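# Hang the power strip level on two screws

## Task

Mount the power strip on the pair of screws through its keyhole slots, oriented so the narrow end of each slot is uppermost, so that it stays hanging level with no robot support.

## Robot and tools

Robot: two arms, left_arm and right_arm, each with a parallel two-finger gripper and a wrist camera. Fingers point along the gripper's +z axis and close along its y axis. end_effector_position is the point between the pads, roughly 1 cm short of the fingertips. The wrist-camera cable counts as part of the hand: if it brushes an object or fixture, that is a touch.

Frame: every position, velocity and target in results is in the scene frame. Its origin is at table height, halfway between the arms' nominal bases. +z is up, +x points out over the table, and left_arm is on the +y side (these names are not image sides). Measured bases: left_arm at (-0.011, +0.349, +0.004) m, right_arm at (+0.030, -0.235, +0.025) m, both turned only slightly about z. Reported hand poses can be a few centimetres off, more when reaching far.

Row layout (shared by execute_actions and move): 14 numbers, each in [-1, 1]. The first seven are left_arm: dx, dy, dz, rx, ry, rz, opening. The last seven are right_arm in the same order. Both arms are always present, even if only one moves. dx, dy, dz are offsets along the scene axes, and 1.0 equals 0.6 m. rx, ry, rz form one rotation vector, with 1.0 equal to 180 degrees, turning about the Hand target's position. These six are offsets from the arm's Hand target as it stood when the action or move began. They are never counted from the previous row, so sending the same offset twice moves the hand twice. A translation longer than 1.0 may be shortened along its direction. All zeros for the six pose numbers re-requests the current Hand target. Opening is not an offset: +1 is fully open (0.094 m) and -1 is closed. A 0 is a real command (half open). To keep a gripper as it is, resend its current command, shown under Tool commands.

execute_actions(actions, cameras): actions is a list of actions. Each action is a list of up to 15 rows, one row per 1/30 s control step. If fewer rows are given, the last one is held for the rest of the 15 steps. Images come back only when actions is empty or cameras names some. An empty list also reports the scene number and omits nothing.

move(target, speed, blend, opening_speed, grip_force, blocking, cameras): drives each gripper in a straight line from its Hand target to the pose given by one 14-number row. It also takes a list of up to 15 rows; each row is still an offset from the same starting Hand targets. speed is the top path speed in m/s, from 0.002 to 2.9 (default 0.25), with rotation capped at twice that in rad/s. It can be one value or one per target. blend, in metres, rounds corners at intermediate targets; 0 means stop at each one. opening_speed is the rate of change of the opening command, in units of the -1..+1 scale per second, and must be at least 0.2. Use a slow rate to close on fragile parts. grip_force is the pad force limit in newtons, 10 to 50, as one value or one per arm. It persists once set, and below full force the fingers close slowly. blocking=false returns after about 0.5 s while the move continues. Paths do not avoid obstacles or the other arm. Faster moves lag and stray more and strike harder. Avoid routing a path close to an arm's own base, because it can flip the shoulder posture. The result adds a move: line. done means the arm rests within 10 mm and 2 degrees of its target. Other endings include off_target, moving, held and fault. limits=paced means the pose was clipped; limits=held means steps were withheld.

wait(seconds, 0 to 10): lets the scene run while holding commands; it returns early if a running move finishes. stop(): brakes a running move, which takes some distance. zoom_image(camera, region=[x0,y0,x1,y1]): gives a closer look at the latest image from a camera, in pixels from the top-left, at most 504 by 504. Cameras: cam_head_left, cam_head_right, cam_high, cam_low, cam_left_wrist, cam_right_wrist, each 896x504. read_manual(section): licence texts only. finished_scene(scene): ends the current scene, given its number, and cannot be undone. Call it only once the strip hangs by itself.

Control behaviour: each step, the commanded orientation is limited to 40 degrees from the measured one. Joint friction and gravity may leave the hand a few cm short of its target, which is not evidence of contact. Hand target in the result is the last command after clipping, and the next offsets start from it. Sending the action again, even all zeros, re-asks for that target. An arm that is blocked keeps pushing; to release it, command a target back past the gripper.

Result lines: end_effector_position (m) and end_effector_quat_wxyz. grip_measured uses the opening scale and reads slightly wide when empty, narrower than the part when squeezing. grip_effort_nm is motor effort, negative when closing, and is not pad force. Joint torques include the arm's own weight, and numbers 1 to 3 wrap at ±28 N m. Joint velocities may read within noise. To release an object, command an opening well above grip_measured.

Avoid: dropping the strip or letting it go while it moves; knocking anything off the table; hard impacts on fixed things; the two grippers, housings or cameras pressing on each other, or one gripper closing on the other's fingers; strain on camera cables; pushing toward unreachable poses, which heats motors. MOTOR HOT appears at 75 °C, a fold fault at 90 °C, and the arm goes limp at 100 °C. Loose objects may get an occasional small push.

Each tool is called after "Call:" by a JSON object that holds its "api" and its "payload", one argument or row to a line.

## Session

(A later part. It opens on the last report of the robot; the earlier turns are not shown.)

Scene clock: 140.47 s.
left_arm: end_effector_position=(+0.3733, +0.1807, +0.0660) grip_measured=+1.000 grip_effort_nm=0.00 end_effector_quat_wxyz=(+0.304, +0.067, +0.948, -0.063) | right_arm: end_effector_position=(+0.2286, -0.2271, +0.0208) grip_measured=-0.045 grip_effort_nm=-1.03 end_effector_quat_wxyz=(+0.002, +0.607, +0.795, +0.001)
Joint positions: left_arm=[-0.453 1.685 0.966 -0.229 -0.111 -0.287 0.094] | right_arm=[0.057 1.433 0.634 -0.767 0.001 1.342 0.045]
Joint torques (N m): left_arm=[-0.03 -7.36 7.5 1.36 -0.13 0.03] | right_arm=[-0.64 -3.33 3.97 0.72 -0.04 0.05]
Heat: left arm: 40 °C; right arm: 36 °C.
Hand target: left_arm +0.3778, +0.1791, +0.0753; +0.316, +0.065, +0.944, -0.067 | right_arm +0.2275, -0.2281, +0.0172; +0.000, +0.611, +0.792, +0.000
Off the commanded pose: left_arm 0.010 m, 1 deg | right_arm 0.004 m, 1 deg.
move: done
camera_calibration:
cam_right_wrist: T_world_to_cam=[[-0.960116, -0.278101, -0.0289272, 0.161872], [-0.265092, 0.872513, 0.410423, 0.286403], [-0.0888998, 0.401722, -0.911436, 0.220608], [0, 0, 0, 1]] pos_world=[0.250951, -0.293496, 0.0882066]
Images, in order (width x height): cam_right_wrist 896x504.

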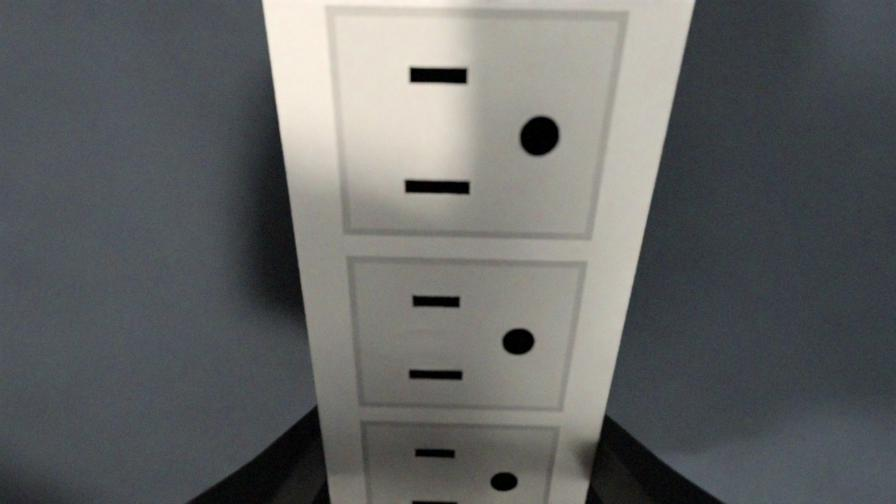

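Call:
{"api": "execute_actions", "payload": {
  "actions": []
}}

Call:
{"api": "zoom_image", "payload": {
  "camera": "cam_head_right",
  "region": [430, 330, 560, 410]
}}

Call:
{"api": "zoom_image", "payload": {
  "camera": "cam_head_left",
  "region": [410, 320, 540, 400]
}}

Call:
{"api": "zoom_image", "payload": {
  "camera": "cam_high",
  "region": [330, 250, 430, 410]
}}

Scene clock: 173.87 s.
left_arm: end_effector_position=(+0.3733, +0.1807, +0.0660) grip_measured=+1.000 grip_effort_nm=0.00 end_effector_quat_wxyz=(+0.304, +0.067, +0.948, -0.063) | right_arm: end_effector_position=(+0.2286, -0.2271, +0.0208) grip_measured=-0.045 grip_effort_nm=-1.03 end_effector_quat_wxyz=(+0.002, +0.607, +0.795, +0.001)
Joint positions: left_arm=[-0.453 1.685 0.966 -0.229 -0.111 -0.287 0.094] | right_arm=[0.057 1.433 0.634 -0.767 0.001 1.342 0.045]
Joint velocities: within noise
Joint torques (N m): left_arm=[-0.03 -7.38 7.5 1.36 -0.13 0.03] | right_arm=[-0.35 -3.47 4.08 0.71 0.01 0.1]
Motor temperatures (°C): left_arm=[26 32 41 40 28 28 28] | right_arm=[29 29 34 34 26 25 25]
Heat: left arm: 41 °C; right arm: 34 °C.
Hand target: left_arm +0.3778, +0.1791, +0.0753; +0.316, +0.065, +0.944, -0.067 | right_arm +0.2275, -0.2281, +0.0172; +0.000, +0.611, +0.792, +0.000
Tool commands: left_gripper/opening=+1.0 right_gripper/opening=-0.3
Off the commanded pose: left_arm 0.010 m, 1 deg | right_arm 0.004 m, 1 deg.
camera_calibration:
cam_right_wrist: T_world_to_cam=[[-0.960116, -0.278101, -0.0289272, 0.161872], [-0.265092, 0.872513, 0.410423, 0.286403], [-0.0888998, 0.401722, -0.911436, 0.220608], [0, 0, 0, 1]] pos_world=[0.250951, -0.293496, 0.0882066]

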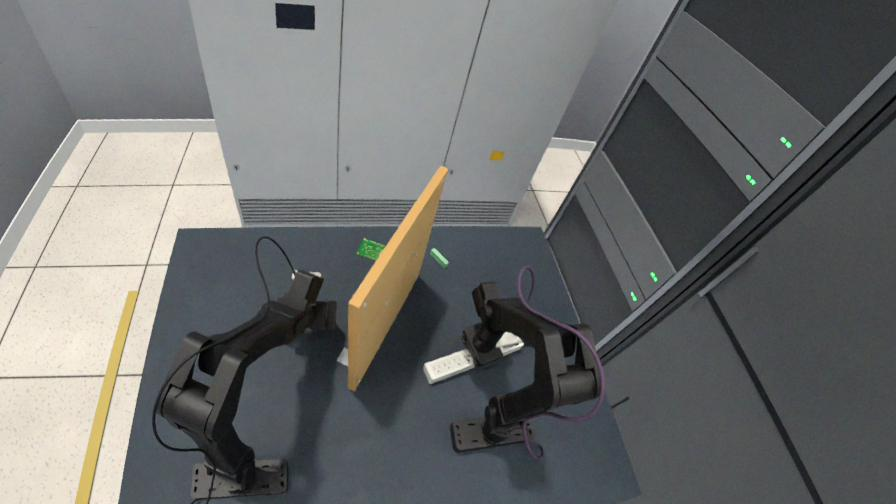

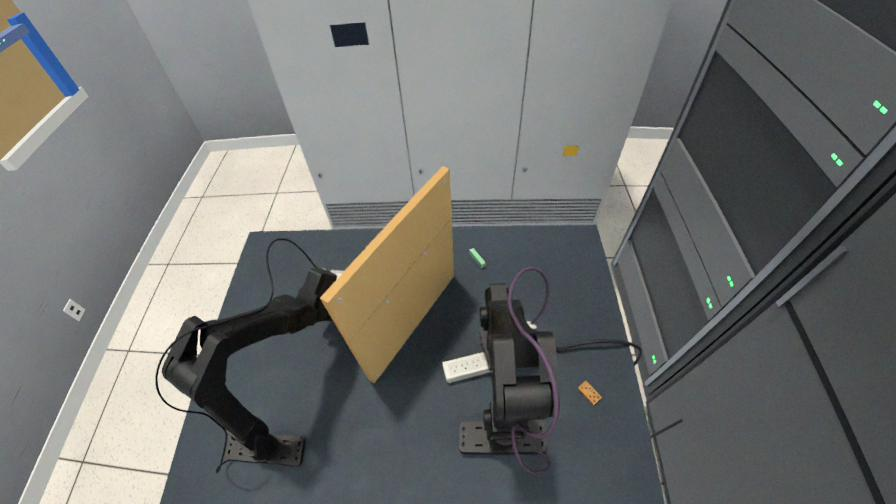

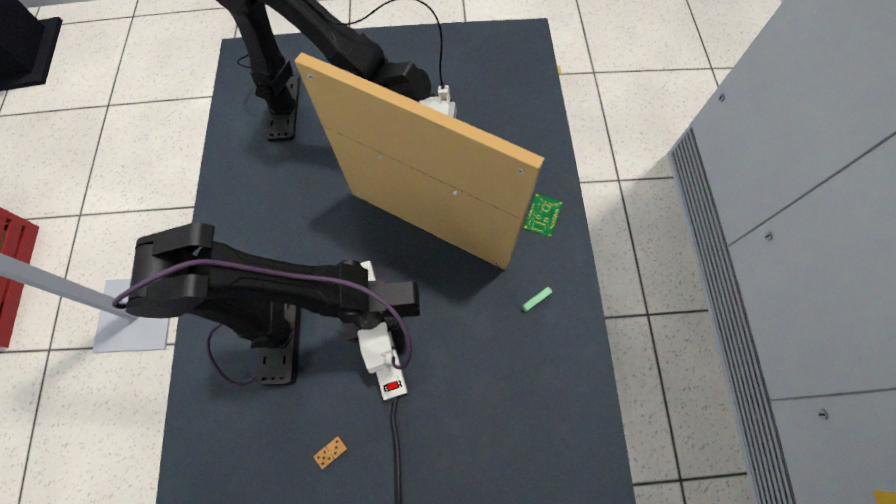

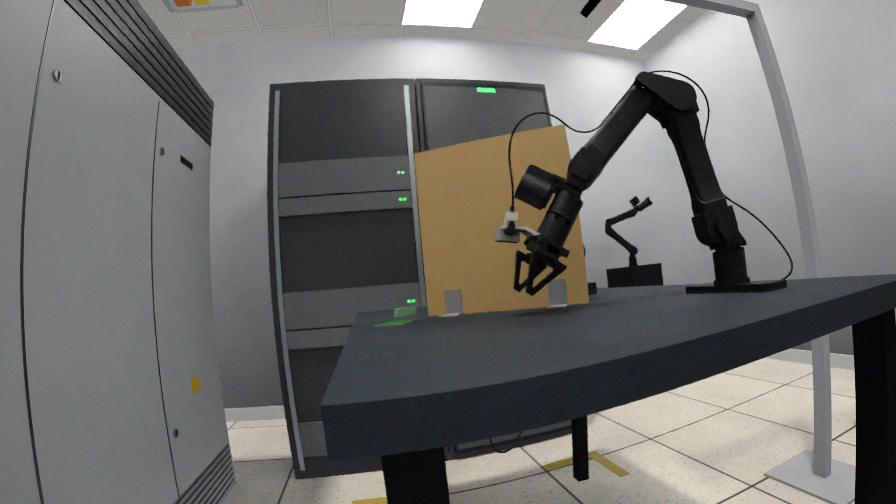

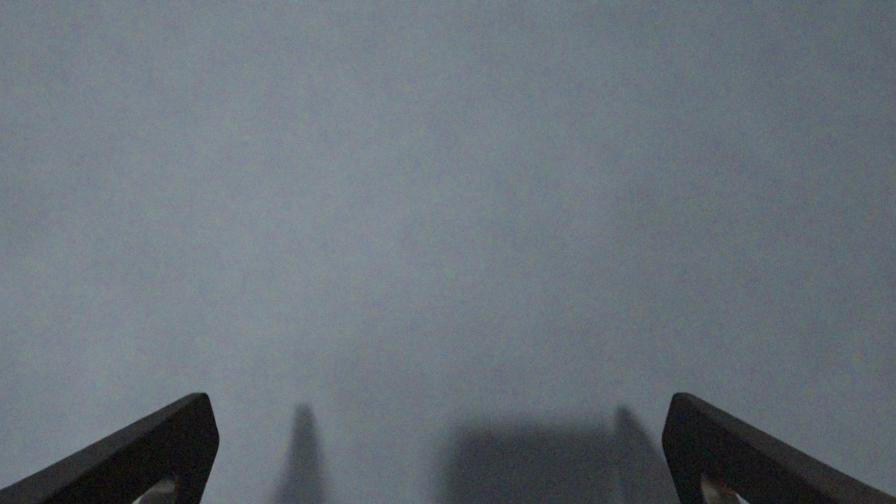

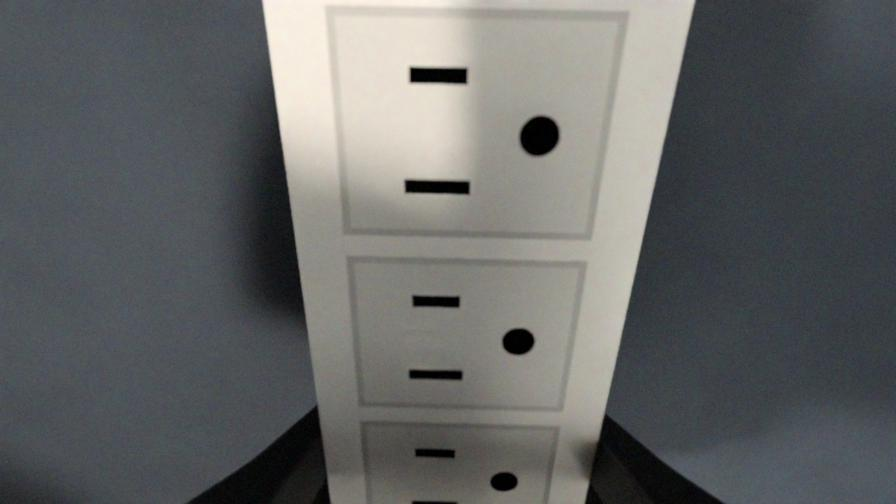

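Scaled by 3.877 from the camera's 896x504 image, which has a finer 1280x720 frame.

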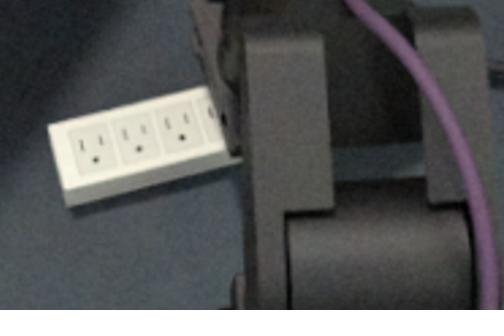

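Scaled by 3.877 from the camera's 896x504 image, which has a finer 1280x720 frame.

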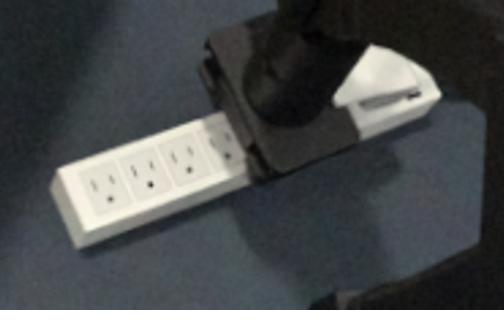

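Scaled by 3.150 from the camera's 896x504 image, which has a finer 1280x720 frame.

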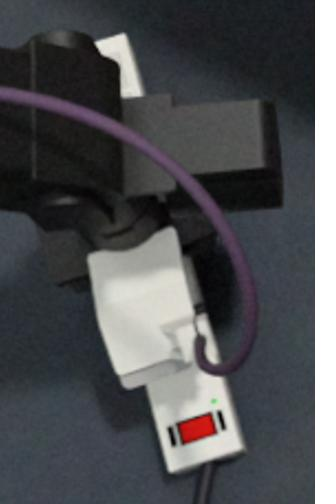

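Call:
{"api": "move", "payload": {
  "target": [
    [-0.2297,0.1015,0.5412,0,0,0,-0.8, 0,0,0.2047,0,0,0,-0.3],
    [-0.4287,-0.1407,0.6412,-0.0152,-0.1144,-0.1233,-0.8, 0.0708,0.1635,0.388,0.2991,-0.4126,0.1846,-0.3]
  ],
  "speed": 0.3,
  "blend": [0.03,0],
  "cameras": ["all"]
}}

Scene clock: 196.80 s.
left_arm: end_effector_position=(+0.1198, +0.0933, +0.4520) grip_measured=-0.798 grip_effort_nm=-0.11 end_effector_quat_wxyz=(+0.465, +0.263, +0.832, -0.147) | right_arm: end_effector_position=(+0.2811, -0.1435, +0.2269) grip_measured=-0.045 grip_effort_nm=-1.03 end_effector_quat_wxyz=(+0.168, +0.299, +0.668, +0.660)
Joint positions: left_arm=[-1.534 1.433 2.198 -1.566 -0.753 -0.613 0.009] | right_arm=[-0.327 0.823 0.254 0.344 -1.241 1.529 0.045]
Joint torques (N m): left_arm=[-0.66 -2.43 6.87 1.36 -0.62 -0.1] | right_arm=[2.25 -1.92 7.3 2.8 -0.88 -0.41]
Heat: left arm: 40 °C; right arm: 35 °C.
Hand target: left_arm +0.1205, +0.0946, +0.4599; +0.461, +0.248, +0.841, -0.135 | right_arm +0.2700, -0.1300, +0.2500; +0.200, +0.200, +0.678, +0.679
Off the commanded pose: left_arm 0.008 m, 2 deg | right_arm 0.029 m, 12 deg.
joint sent to its limit (left arm) — joint 4 (wrist pitch), lower limit. The joint targets are off in orientation, not in position.
move: off_target (right_arm)
camera_calibration:
cam_left_wrist: T_world_to_cam=[[-0.571445, -0.82064, -0.0000523127, 0.144569], [-0.680596, 0.473962, -0.558702, 0.327808], [0.458519, -0.319232, -0.829368, 0.43708], [0, 0, 0, 1]] pos_world=[0.105309, 0.1028, 0.545655]
cam_right_wrist: T_world_to_cam=[[-0.150724, 0.0590699, -0.98681, 0.279644], [-0.95632, 0.244197, 0.160684, 0.303522], [0.250468, 0.967925, 0.0196834, 0.15409], [0, 0, 0, 1]] pos_world=[0.293818, -0.239785, 0.224151]

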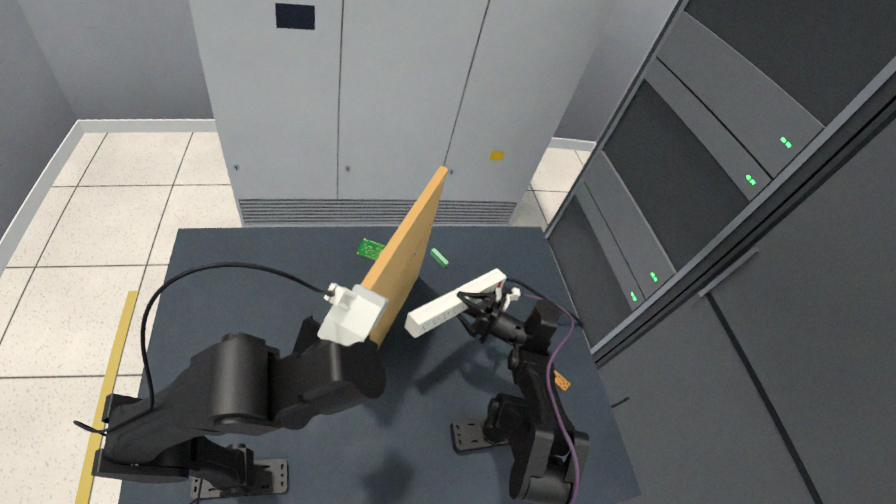

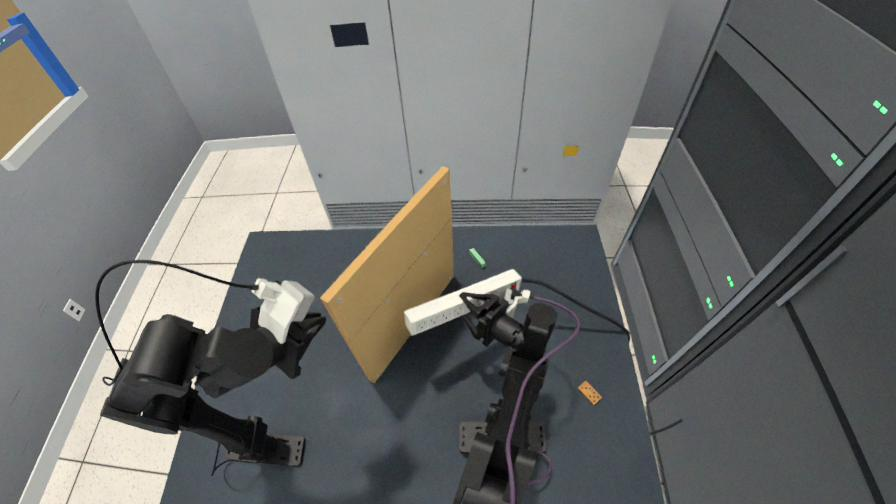

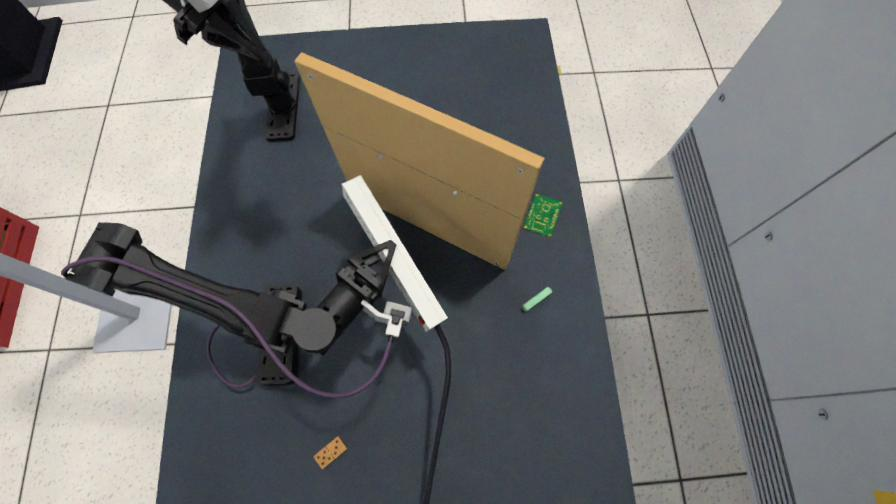

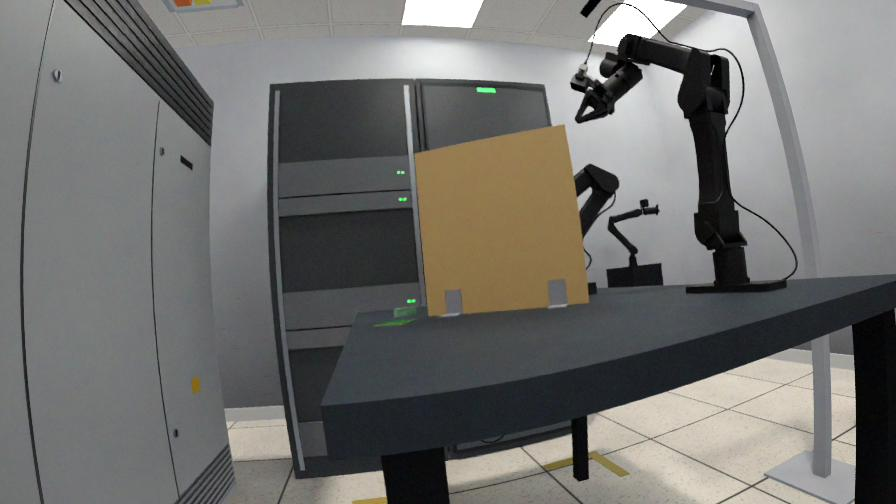

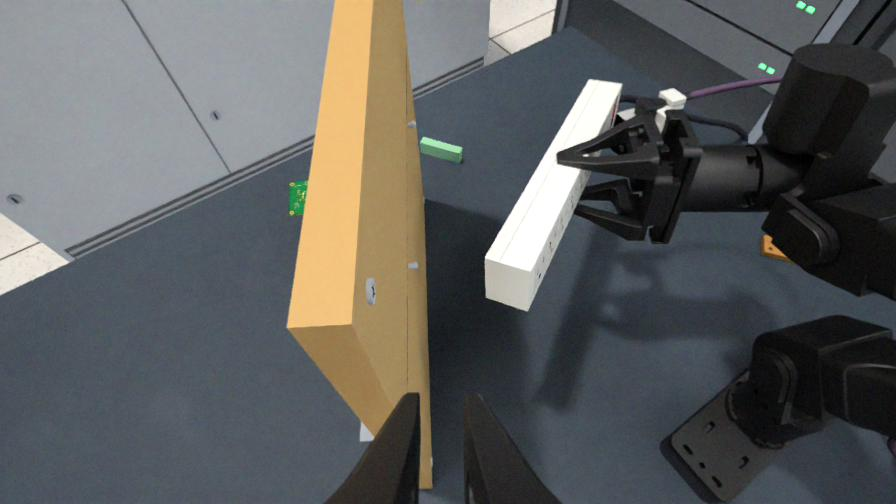

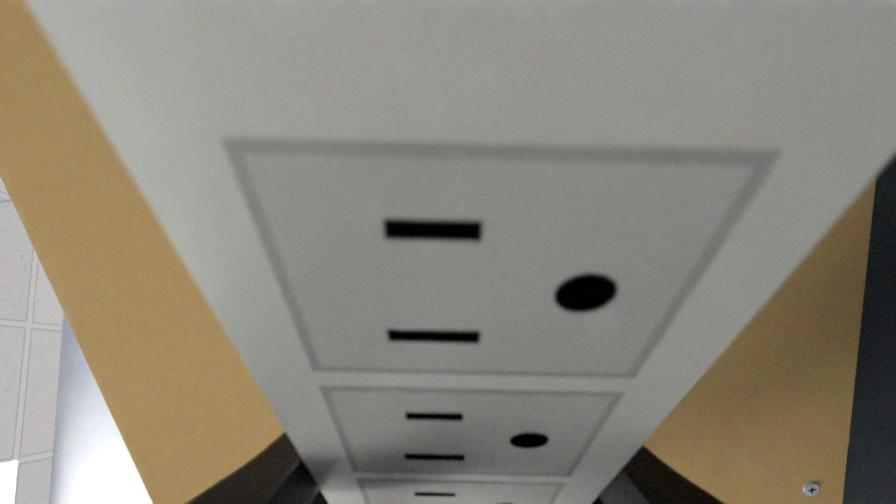

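Call:
{"api": "zoom_image", "payload": {
  "camera": "cam_head_right",
  "region": [400, 255, 660, 385]
}}

Call:
{"api": "zoom_image", "payload": {
  "camera": "cam_head_left",
  "region": [390, 250, 630, 400]
}}

Call:
{"api": "zoom_image", "payload": {
  "camera": "cam_left_wrist",
  "region": [460, 40, 780, 330]
}}

Scaled by 1.938 from the camera's 896x504 image, which has a finer 1280x720 frame.

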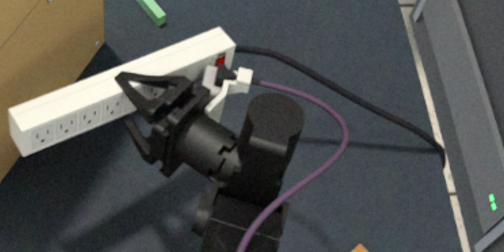

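Scaled by 2.100 from the camera's 896x504 image, which has a finer 1280x720 frame.

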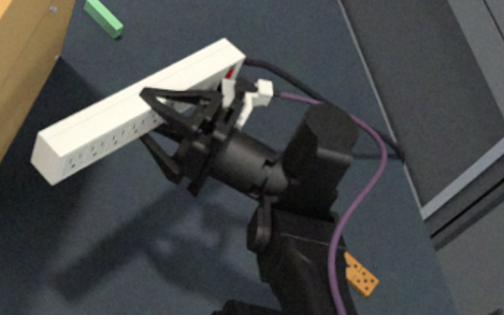

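Scaled by 1.575 from the camera's 896x504 image, which has a finer 1280x720 frame.

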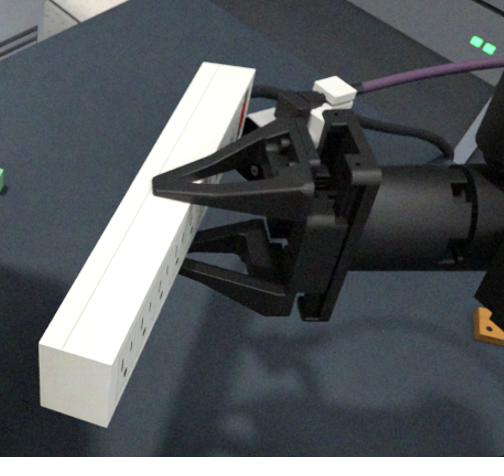

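Call:
{"api": "zoom_image", "payload": {
  "camera": "cam_head_right",
  "region": [560, 290, 680, 400]
}}

Call:
{"api": "zoom_image", "payload": {
  "camera": "cam_high",
  "region": [340, 300, 500, 504]
}}

Call:
{"api": "zoom_image", "payload": {
  "camera": "cam_head_left",
  "region": [480, 260, 640, 400]
}}

Scaled by 4.200 from the camera's 896x504 image, which has a finer 1280x720 frame.

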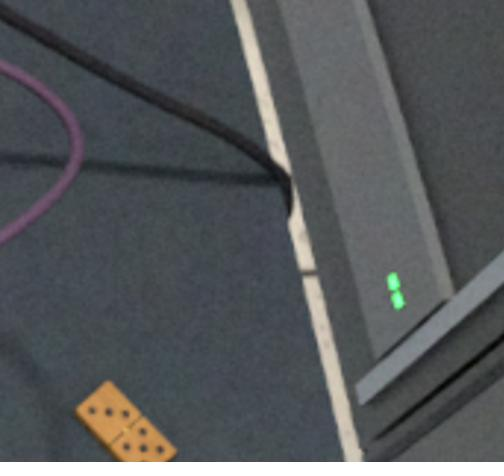

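Scaled by 2.471 from the camera's 896x504 image, which has a finer 1280x720 frame.

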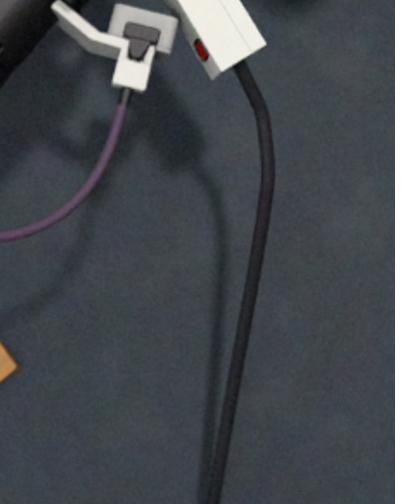

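Scaled by 3.150 from the camera's 896x504 image, which has a finer 1280x720 frame.

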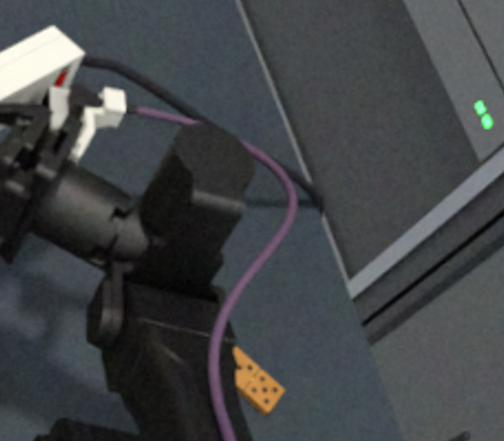

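Call:
{"api": "move", "payload": {
  "target": [0,0,0,0,0,0,-0.8, -0.0333,-0.1,-0.275,-0.3321,0.381,-0.14,-0.3],
  "speed": 0.3,
  "cameras": ["cam_right_wrist", "cam_head_right", "cam_left_wrist", "cam_high"]
}}

Scene clock: 219.20 s.
left_arm: end_effector_position=(+0.1198, +0.0933, +0.4520) grip_measured=-0.798 grip_effort_nm=-0.11 end_effector_quat_wxyz=(+0.465, +0.263, +0.832, -0.147) | right_arm: end_effector_position=(+0.2422, -0.1870, +0.0766) grip_measured=-0.045 grip_effort_nm=-1.03 end_effector_quat_wxyz=(-0.017, +0.540, +0.842, +0.007)
Joint positions: left_arm=[-1.534 1.433 2.198 -1.566 -0.753 -0.613 0.009] | right_arm=[0.211 1.423 0.87 -1.033 -0.034 1.332 0.045]
Joint torques (N m): left_arm=[-0.68 -2.43 6.87 1.36 -0.62 -0.1] | right_arm=[0.8 -4.44 8.65 0.28 0.25 0.03]
Motor temperatures (°C): left_arm=[26 30 38 39 28 27 28] | right_arm=[29 28 37 39 27 26 25]
Heat: left arm: 39 °C; right arm: 39 °C.
Hand target: left_arm +0.1205, +0.0946, +0.4599; +0.461, +0.248, +0.841, -0.135 | right_arm +0.2500, -0.1899, +0.0851; +0.000, +0.538, +0.843, +0.001
Off the commanded pose: left_arm 0.008 m, 2 deg | right_arm 0.012 m, 2 deg.
joint sent to its limit (left arm) — joint 4 (wrist pitch), lower limit. The joint targets are off in orientation, not in position.
move: off_target (right_arm)
camera_calibration:
cam_left_wrist: T_world_to_cam=[[-0.571445, -0.82064, -0.0000523127, 0.144569], [-0.680596, 0.473962, -0.558702, 0.327808], [0.458519, -0.319232, -0.829368, 0.43708], [0, 0, 0, 1]] pos_world=[0.105309, 0.1028, 0.545655]
cam_right_wrist: T_world_to_cam=[[-0.902354, -0.430584, -0.018858, 0.144395], [-0.393177, 0.804462, 0.445255, 0.247671], [-0.176549, 0.409192, -0.895205, 0.277946], [0, 0, 0, 1]] pos_world=[0.276745, -0.250801, 0.141265]
Images, in order (width x height): cam_head_right 896x504, cam_high 896x504, cam_left_wrist 896x504, cam_right_wrist 896x504.

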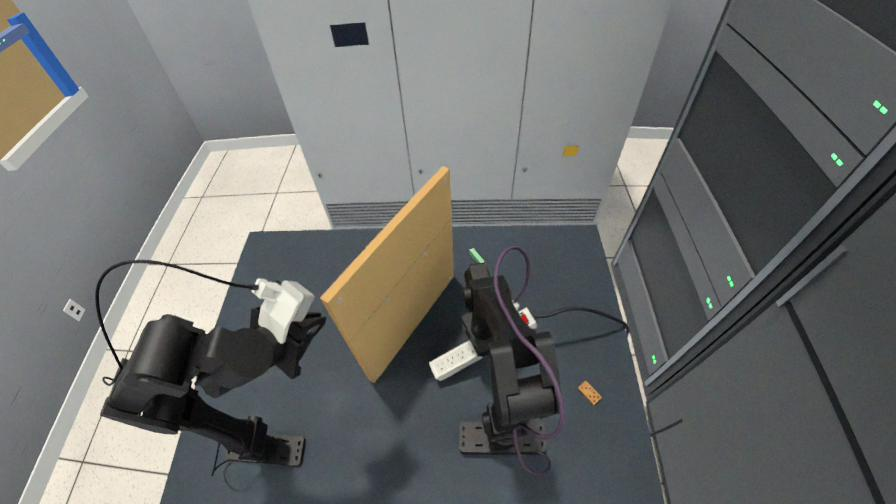

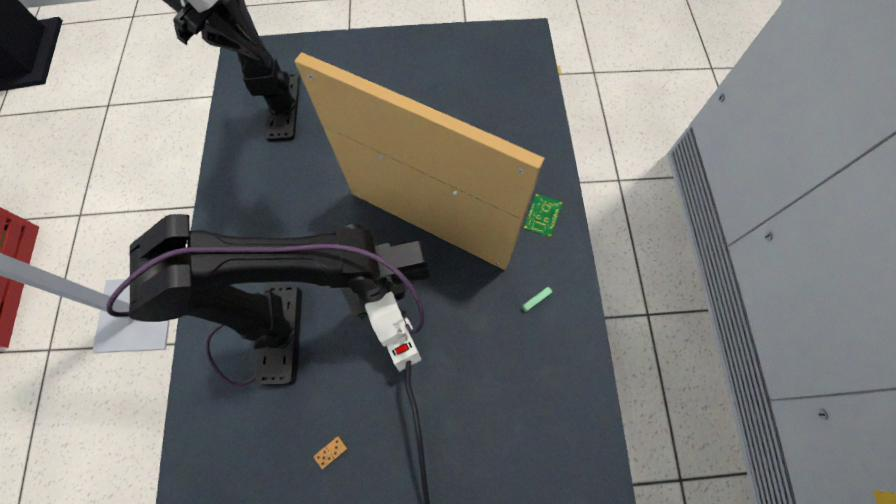

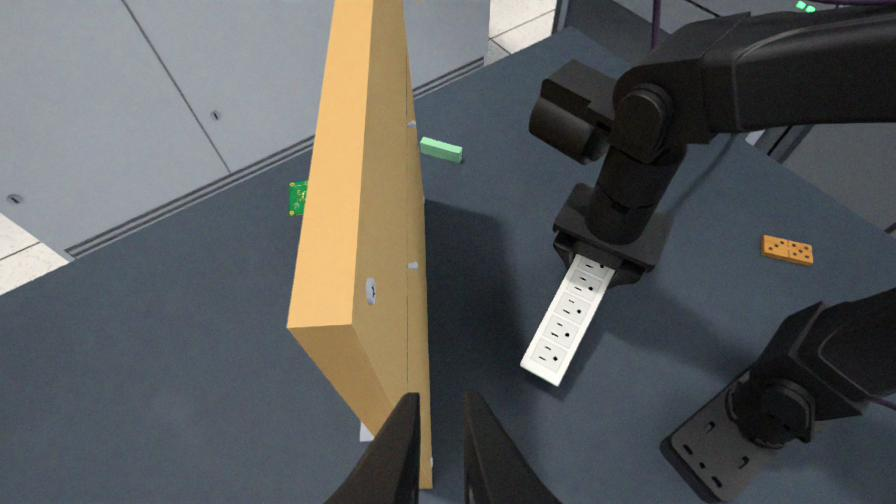

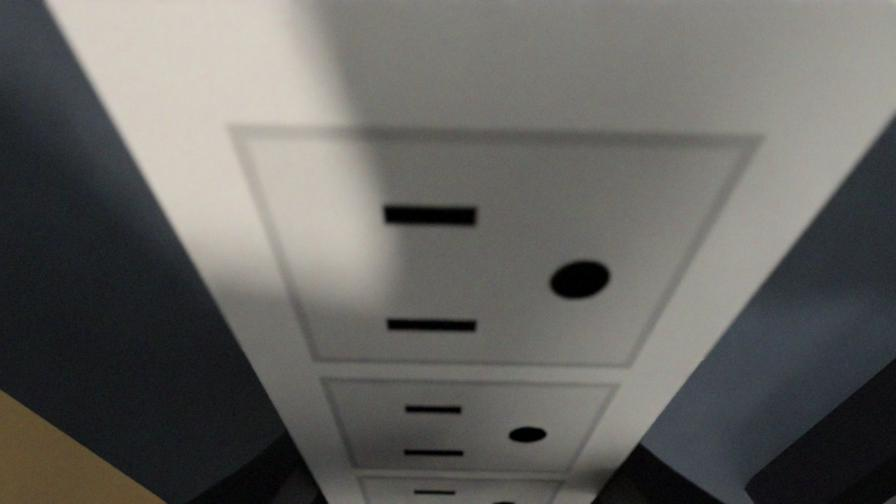

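Call:
{"api": "move", "payload": {
  "target": [0,0,0,0,0,0,-0.8, 0,0,-0.1118,0,0,0,-0.3],
  "speed": 0.05,
  "grip_force": [50, 15],
  "cameras": ["cam_right_wrist", "cam_left_wrist"]
}}

Scene clock: 222.13 s.
left_arm: end_effector_position=(+0.1198, +0.0933, +0.4520) grip_measured=-0.798 grip_effort_nm=-0.11 end_effector_quat_wxyz=(+0.465, +0.263, +0.832, -0.147) | right_arm: end_effector_position=(+0.2472, -0.1870, +0.0215) grip_measured=-0.030 grip_effort_nm=-0.39 end_effector_quat_wxyz=(-0.013, +0.540, +0.841, +0.008)
Joint positions: left_arm=[-1.534 1.433 2.198 -1.566 -0.753 -0.613 0.009] | right_arm=[0.211 1.539 0.732 -0.772 -0.028 1.332 0.046]
Joint torques (N m): left_arm=[-0.66 -2.43 6.86 1.36 -0.62 -0.1] | right_arm=[0.59 -4.37 4.25 0.77 0.22 0.01]
Heat: left arm: 39 °C; right arm: 38 °C.
Hand target: left_arm +0.1205, +0.0946, +0.4599; +0.461, +0.248, +0.841, -0.135 | right_arm +0.2500, -0.1899, +0.0179; +0.000, +0.538, +0.843, +0.001
Off the commanded pose: left_arm 0.008 m, 2 deg | right_arm 0.005 m, 2 deg.
joint sent to its limit (left arm) — joint 4 (wrist pitch), lower limit. The joint targets are off in orientation, not in position.
grip_force (N): 50, 15
move: done
camera_calibration:
cam_left_wrist: T_world_to_cam=[[-0.571445, -0.82064, -0.0000523127, 0.144569], [-0.680596, 0.473962, -0.558702, 0.327808], [0.458519, -0.319232, -0.829368, 0.43708], [0, 0, 0, 1]] pos_world=[0.105309, 0.1028, 0.545655]
cam_right_wrist: T_world_to_cam=[[-0.902502, -0.430011, -0.0241109, 0.148058], [-0.395997, 0.806496, 0.439033, 0.275435], [-0.169344, 0.405776, -0.898147, 0.227045], [0, 0, 0, 1]] pos_world=[0.281143, -0.2506, 0.0865646]
Images, in order (width x height): cam_left_wrist 896x504, cam_right_wrist 896x504.

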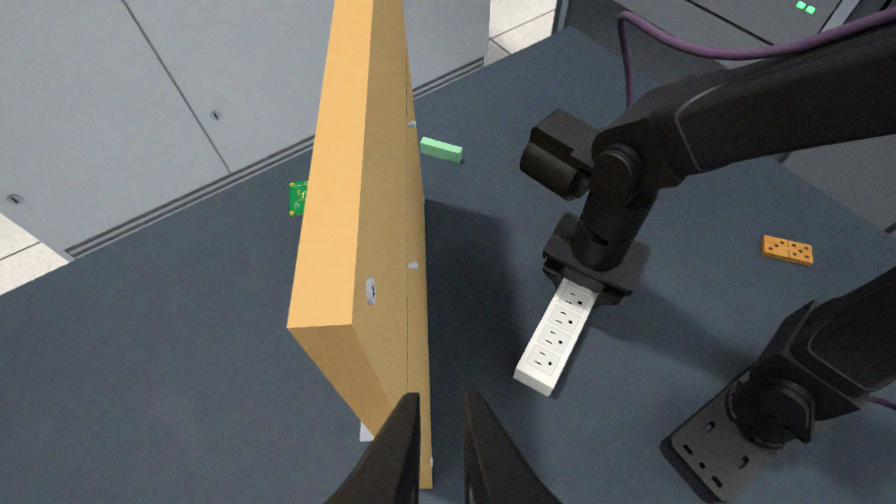

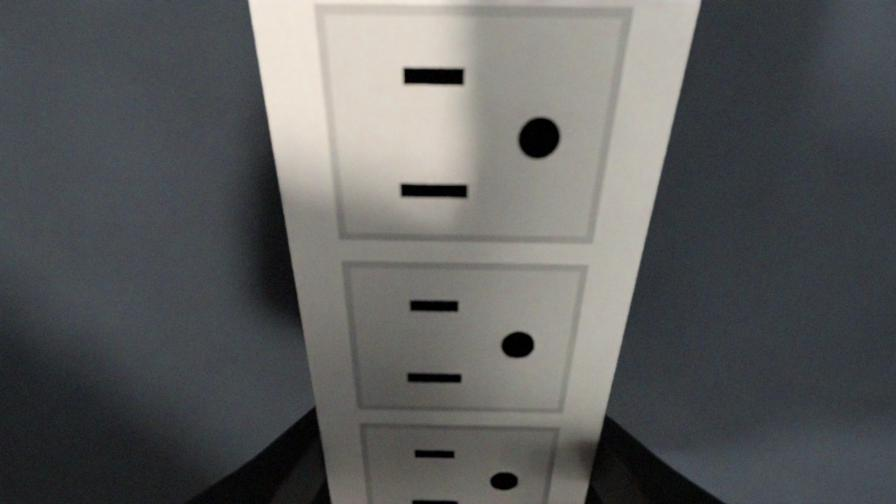

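Call:
{"api": "move", "payload": {
  "target": [
    [0,0,0,0,0,0,-0.8, 0,0,0,0,0,0,0.25],
    [0,0,0,0,0,0,-0.8, 0.0518,-0.1135,0,0,0,0,0.25],
    [0,0,0,0,0,0,-0.8, 0.0518,-0.1135,0,0,0,0,-0.3]
  ],
  "speed": 0.15,
  "opening_speed": 0.8,
  "grip_force": 50,
  "cameras": ["cam_right_wrist", "cam_left_wrist", "cam_head_right"]
}}

Scene clock: 228.70 s.
left_arm: end_effector_position=(+0.1198, +0.0933, +0.4520) grip_measured=-0.798 grip_effort_nm=-0.11 end_effector_quat_wxyz=(+0.465, +0.263, +0.832, -0.147) | right_arm: end_effector_position=(+0.2726, -0.2550, +0.0164) grip_measured=-0.038 grip_effort_nm=-1.03 end_effector_quat_wxyz=(-0.009, +0.538, +0.843, +0.001)
Joint positions: left_arm=[-1.534 1.433 2.198 -1.566 -0.753 -0.613 0.009] | right_arm=[-0.073 1.637 0.809 -0.758 -0.01 1.044 0.045]
Joint torques (N m): left_arm=[-0.68 -2.41 6.86 1.36 -0.62 -0.1] | right_arm=[-0.31 -4.93 6.6 0.6 0.04 -0.04]
Heat: left arm: 38 °C; right arm: 37 °C.
Hand target: left_arm +0.1205, +0.0946, +0.4599; +0.461, +0.248, +0.841, -0.135 | right_arm +0.2811, -0.2580, +0.0179; +0.000, +0.538, +0.843, +0.001
Off the commanded pose: left_arm 0.008 m, 2 deg | right_arm 0.009 m, 1 deg.
joint sent to its limit (left arm) — joint 4 (wrist pitch), lower limit. The joint targets are off in orientation, not in position.
move: done
camera_calibration:
cam_left_wrist: T_world_to_cam=[[-0.571445, -0.82064, -0.0000523127, 0.144569], [-0.680596, 0.473962, -0.558702, 0.327808], [0.458519, -0.319232, -0.829368, 0.43708], [0, 0, 0, 1]] pos_world=[0.105309, 0.1028, 0.545655]
cam_right_wrist: T_world_to_cam=[[-0.900672, -0.434199, -0.0161726, 0.139968], [-0.398765, 0.811244, 0.427633, 0.344627], [-0.172558, 0.391606, -0.903808, 0.251738], [0, 0, 0, 1]] pos_world=[0.30693, -0.317385, 0.0824125]
Images, in order (width x height): cam_head_right 896x504, cam_left_wrist 896x504, cam_right_wrist 896x504.

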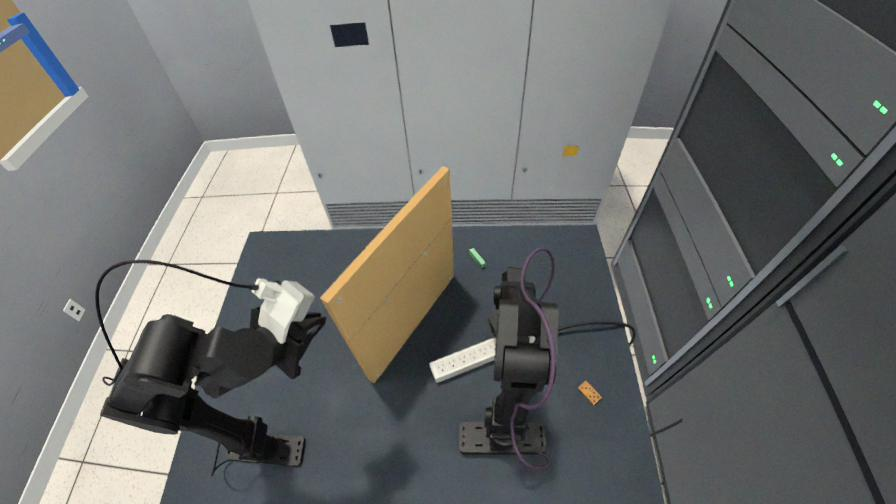

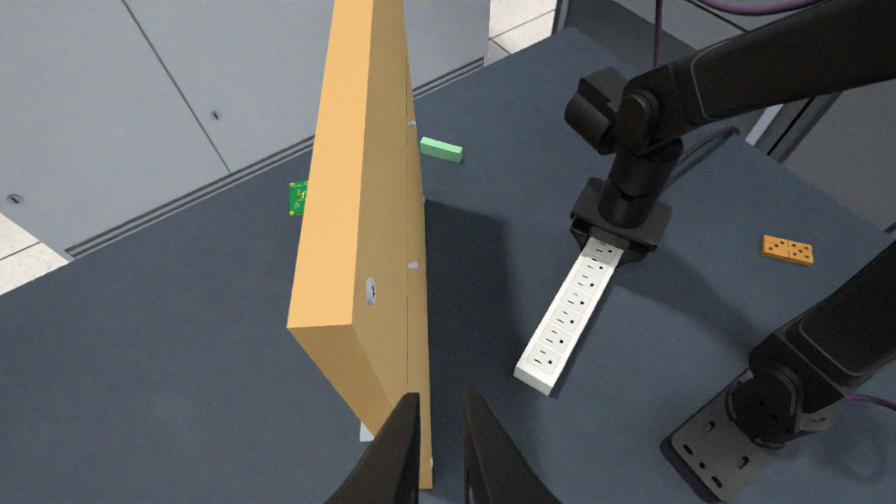

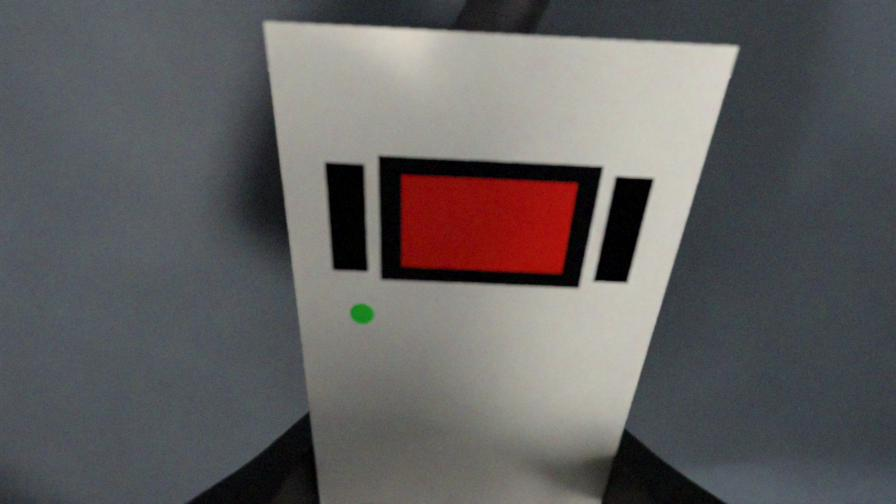

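Call:
{"api": "move", "payload": {
  "target": [
    [0,0,0,0,0,0,-0.8, 0,0,0,0,0,0,0.06],
    [0,0,0,0,0,0,-0.8, 0,0,0.0075,0,0,-0.0094,0.06],
    [0,0,0,0,0,0,-0.8, 0,0,0.0075,0,0,-0.0094,-0.3]
  ],
  "speed": 0.1,
  "opening_speed": 0.8,
  "cameras": ["cam_right_wrist"]
}}

Scene clock: 241.97 s.
left_arm: end_effector_position=(+0.1198, +0.0933, +0.4520) grip_measured=-0.798 grip_effort_nm=-0.11 end_effector_quat_wxyz=(+0.465, +0.263, +0.832, -0.147) | right_arm: end_effector_position=(+0.2742, -0.2552, +0.0175) grip_measured=-0.044 grip_effort_nm=-1.03 end_effector_quat_wxyz=(-0.008, +0.547, +0.837, +0.002)
Joint positions: left_arm=[-1.534 1.433 2.198 -1.566 -0.753 -0.613 0.009] | right_arm=[-0.073 1.637 0.814 -0.76 -0.01 1.065 0.045]
Joint torques (N m): left_arm=[-0.66 -2.41 6.86 1.36 -0.63 -0.1] | right_arm=[-0.32 -5.79 7.04 0.43 0.04 0.09]
Heat: left arm: 38 °C; right arm: 35 °C.
Hand target: left_arm +0.1205, +0.0946, +0.4599; +0.461, +0.248, +0.841, -0.135 | right_arm +0.2809, -0.2581, +0.0223; +0.000, +0.550, +0.835, +0.000
Off the commanded pose: left_arm 0.008 m, 2 deg | right_arm 0.009 m, 1 deg.
joint sent to its limit (left arm) — joint 4 (wrist pitch), lower limit. The joint targets are off in orientation, not in position.
move: done
camera_calibration:
cam_right_wrist: T_world_to_cam=[[-0.90936, -0.415592, -0.0186581, 0.148483], [-0.383342, 0.819686, 0.425633, 0.342892], [-0.161596, 0.394206, -0.904703, 0.25079], [0, 0, 0, 1]] pos_world=[0.306996, -0.318219, 0.0837148]
Images, in order (width x height): cam_right_wrist 896x504.

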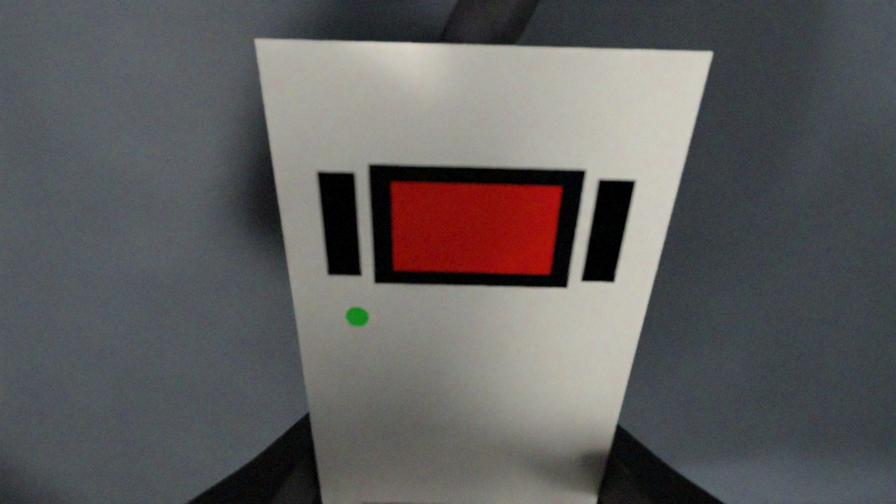

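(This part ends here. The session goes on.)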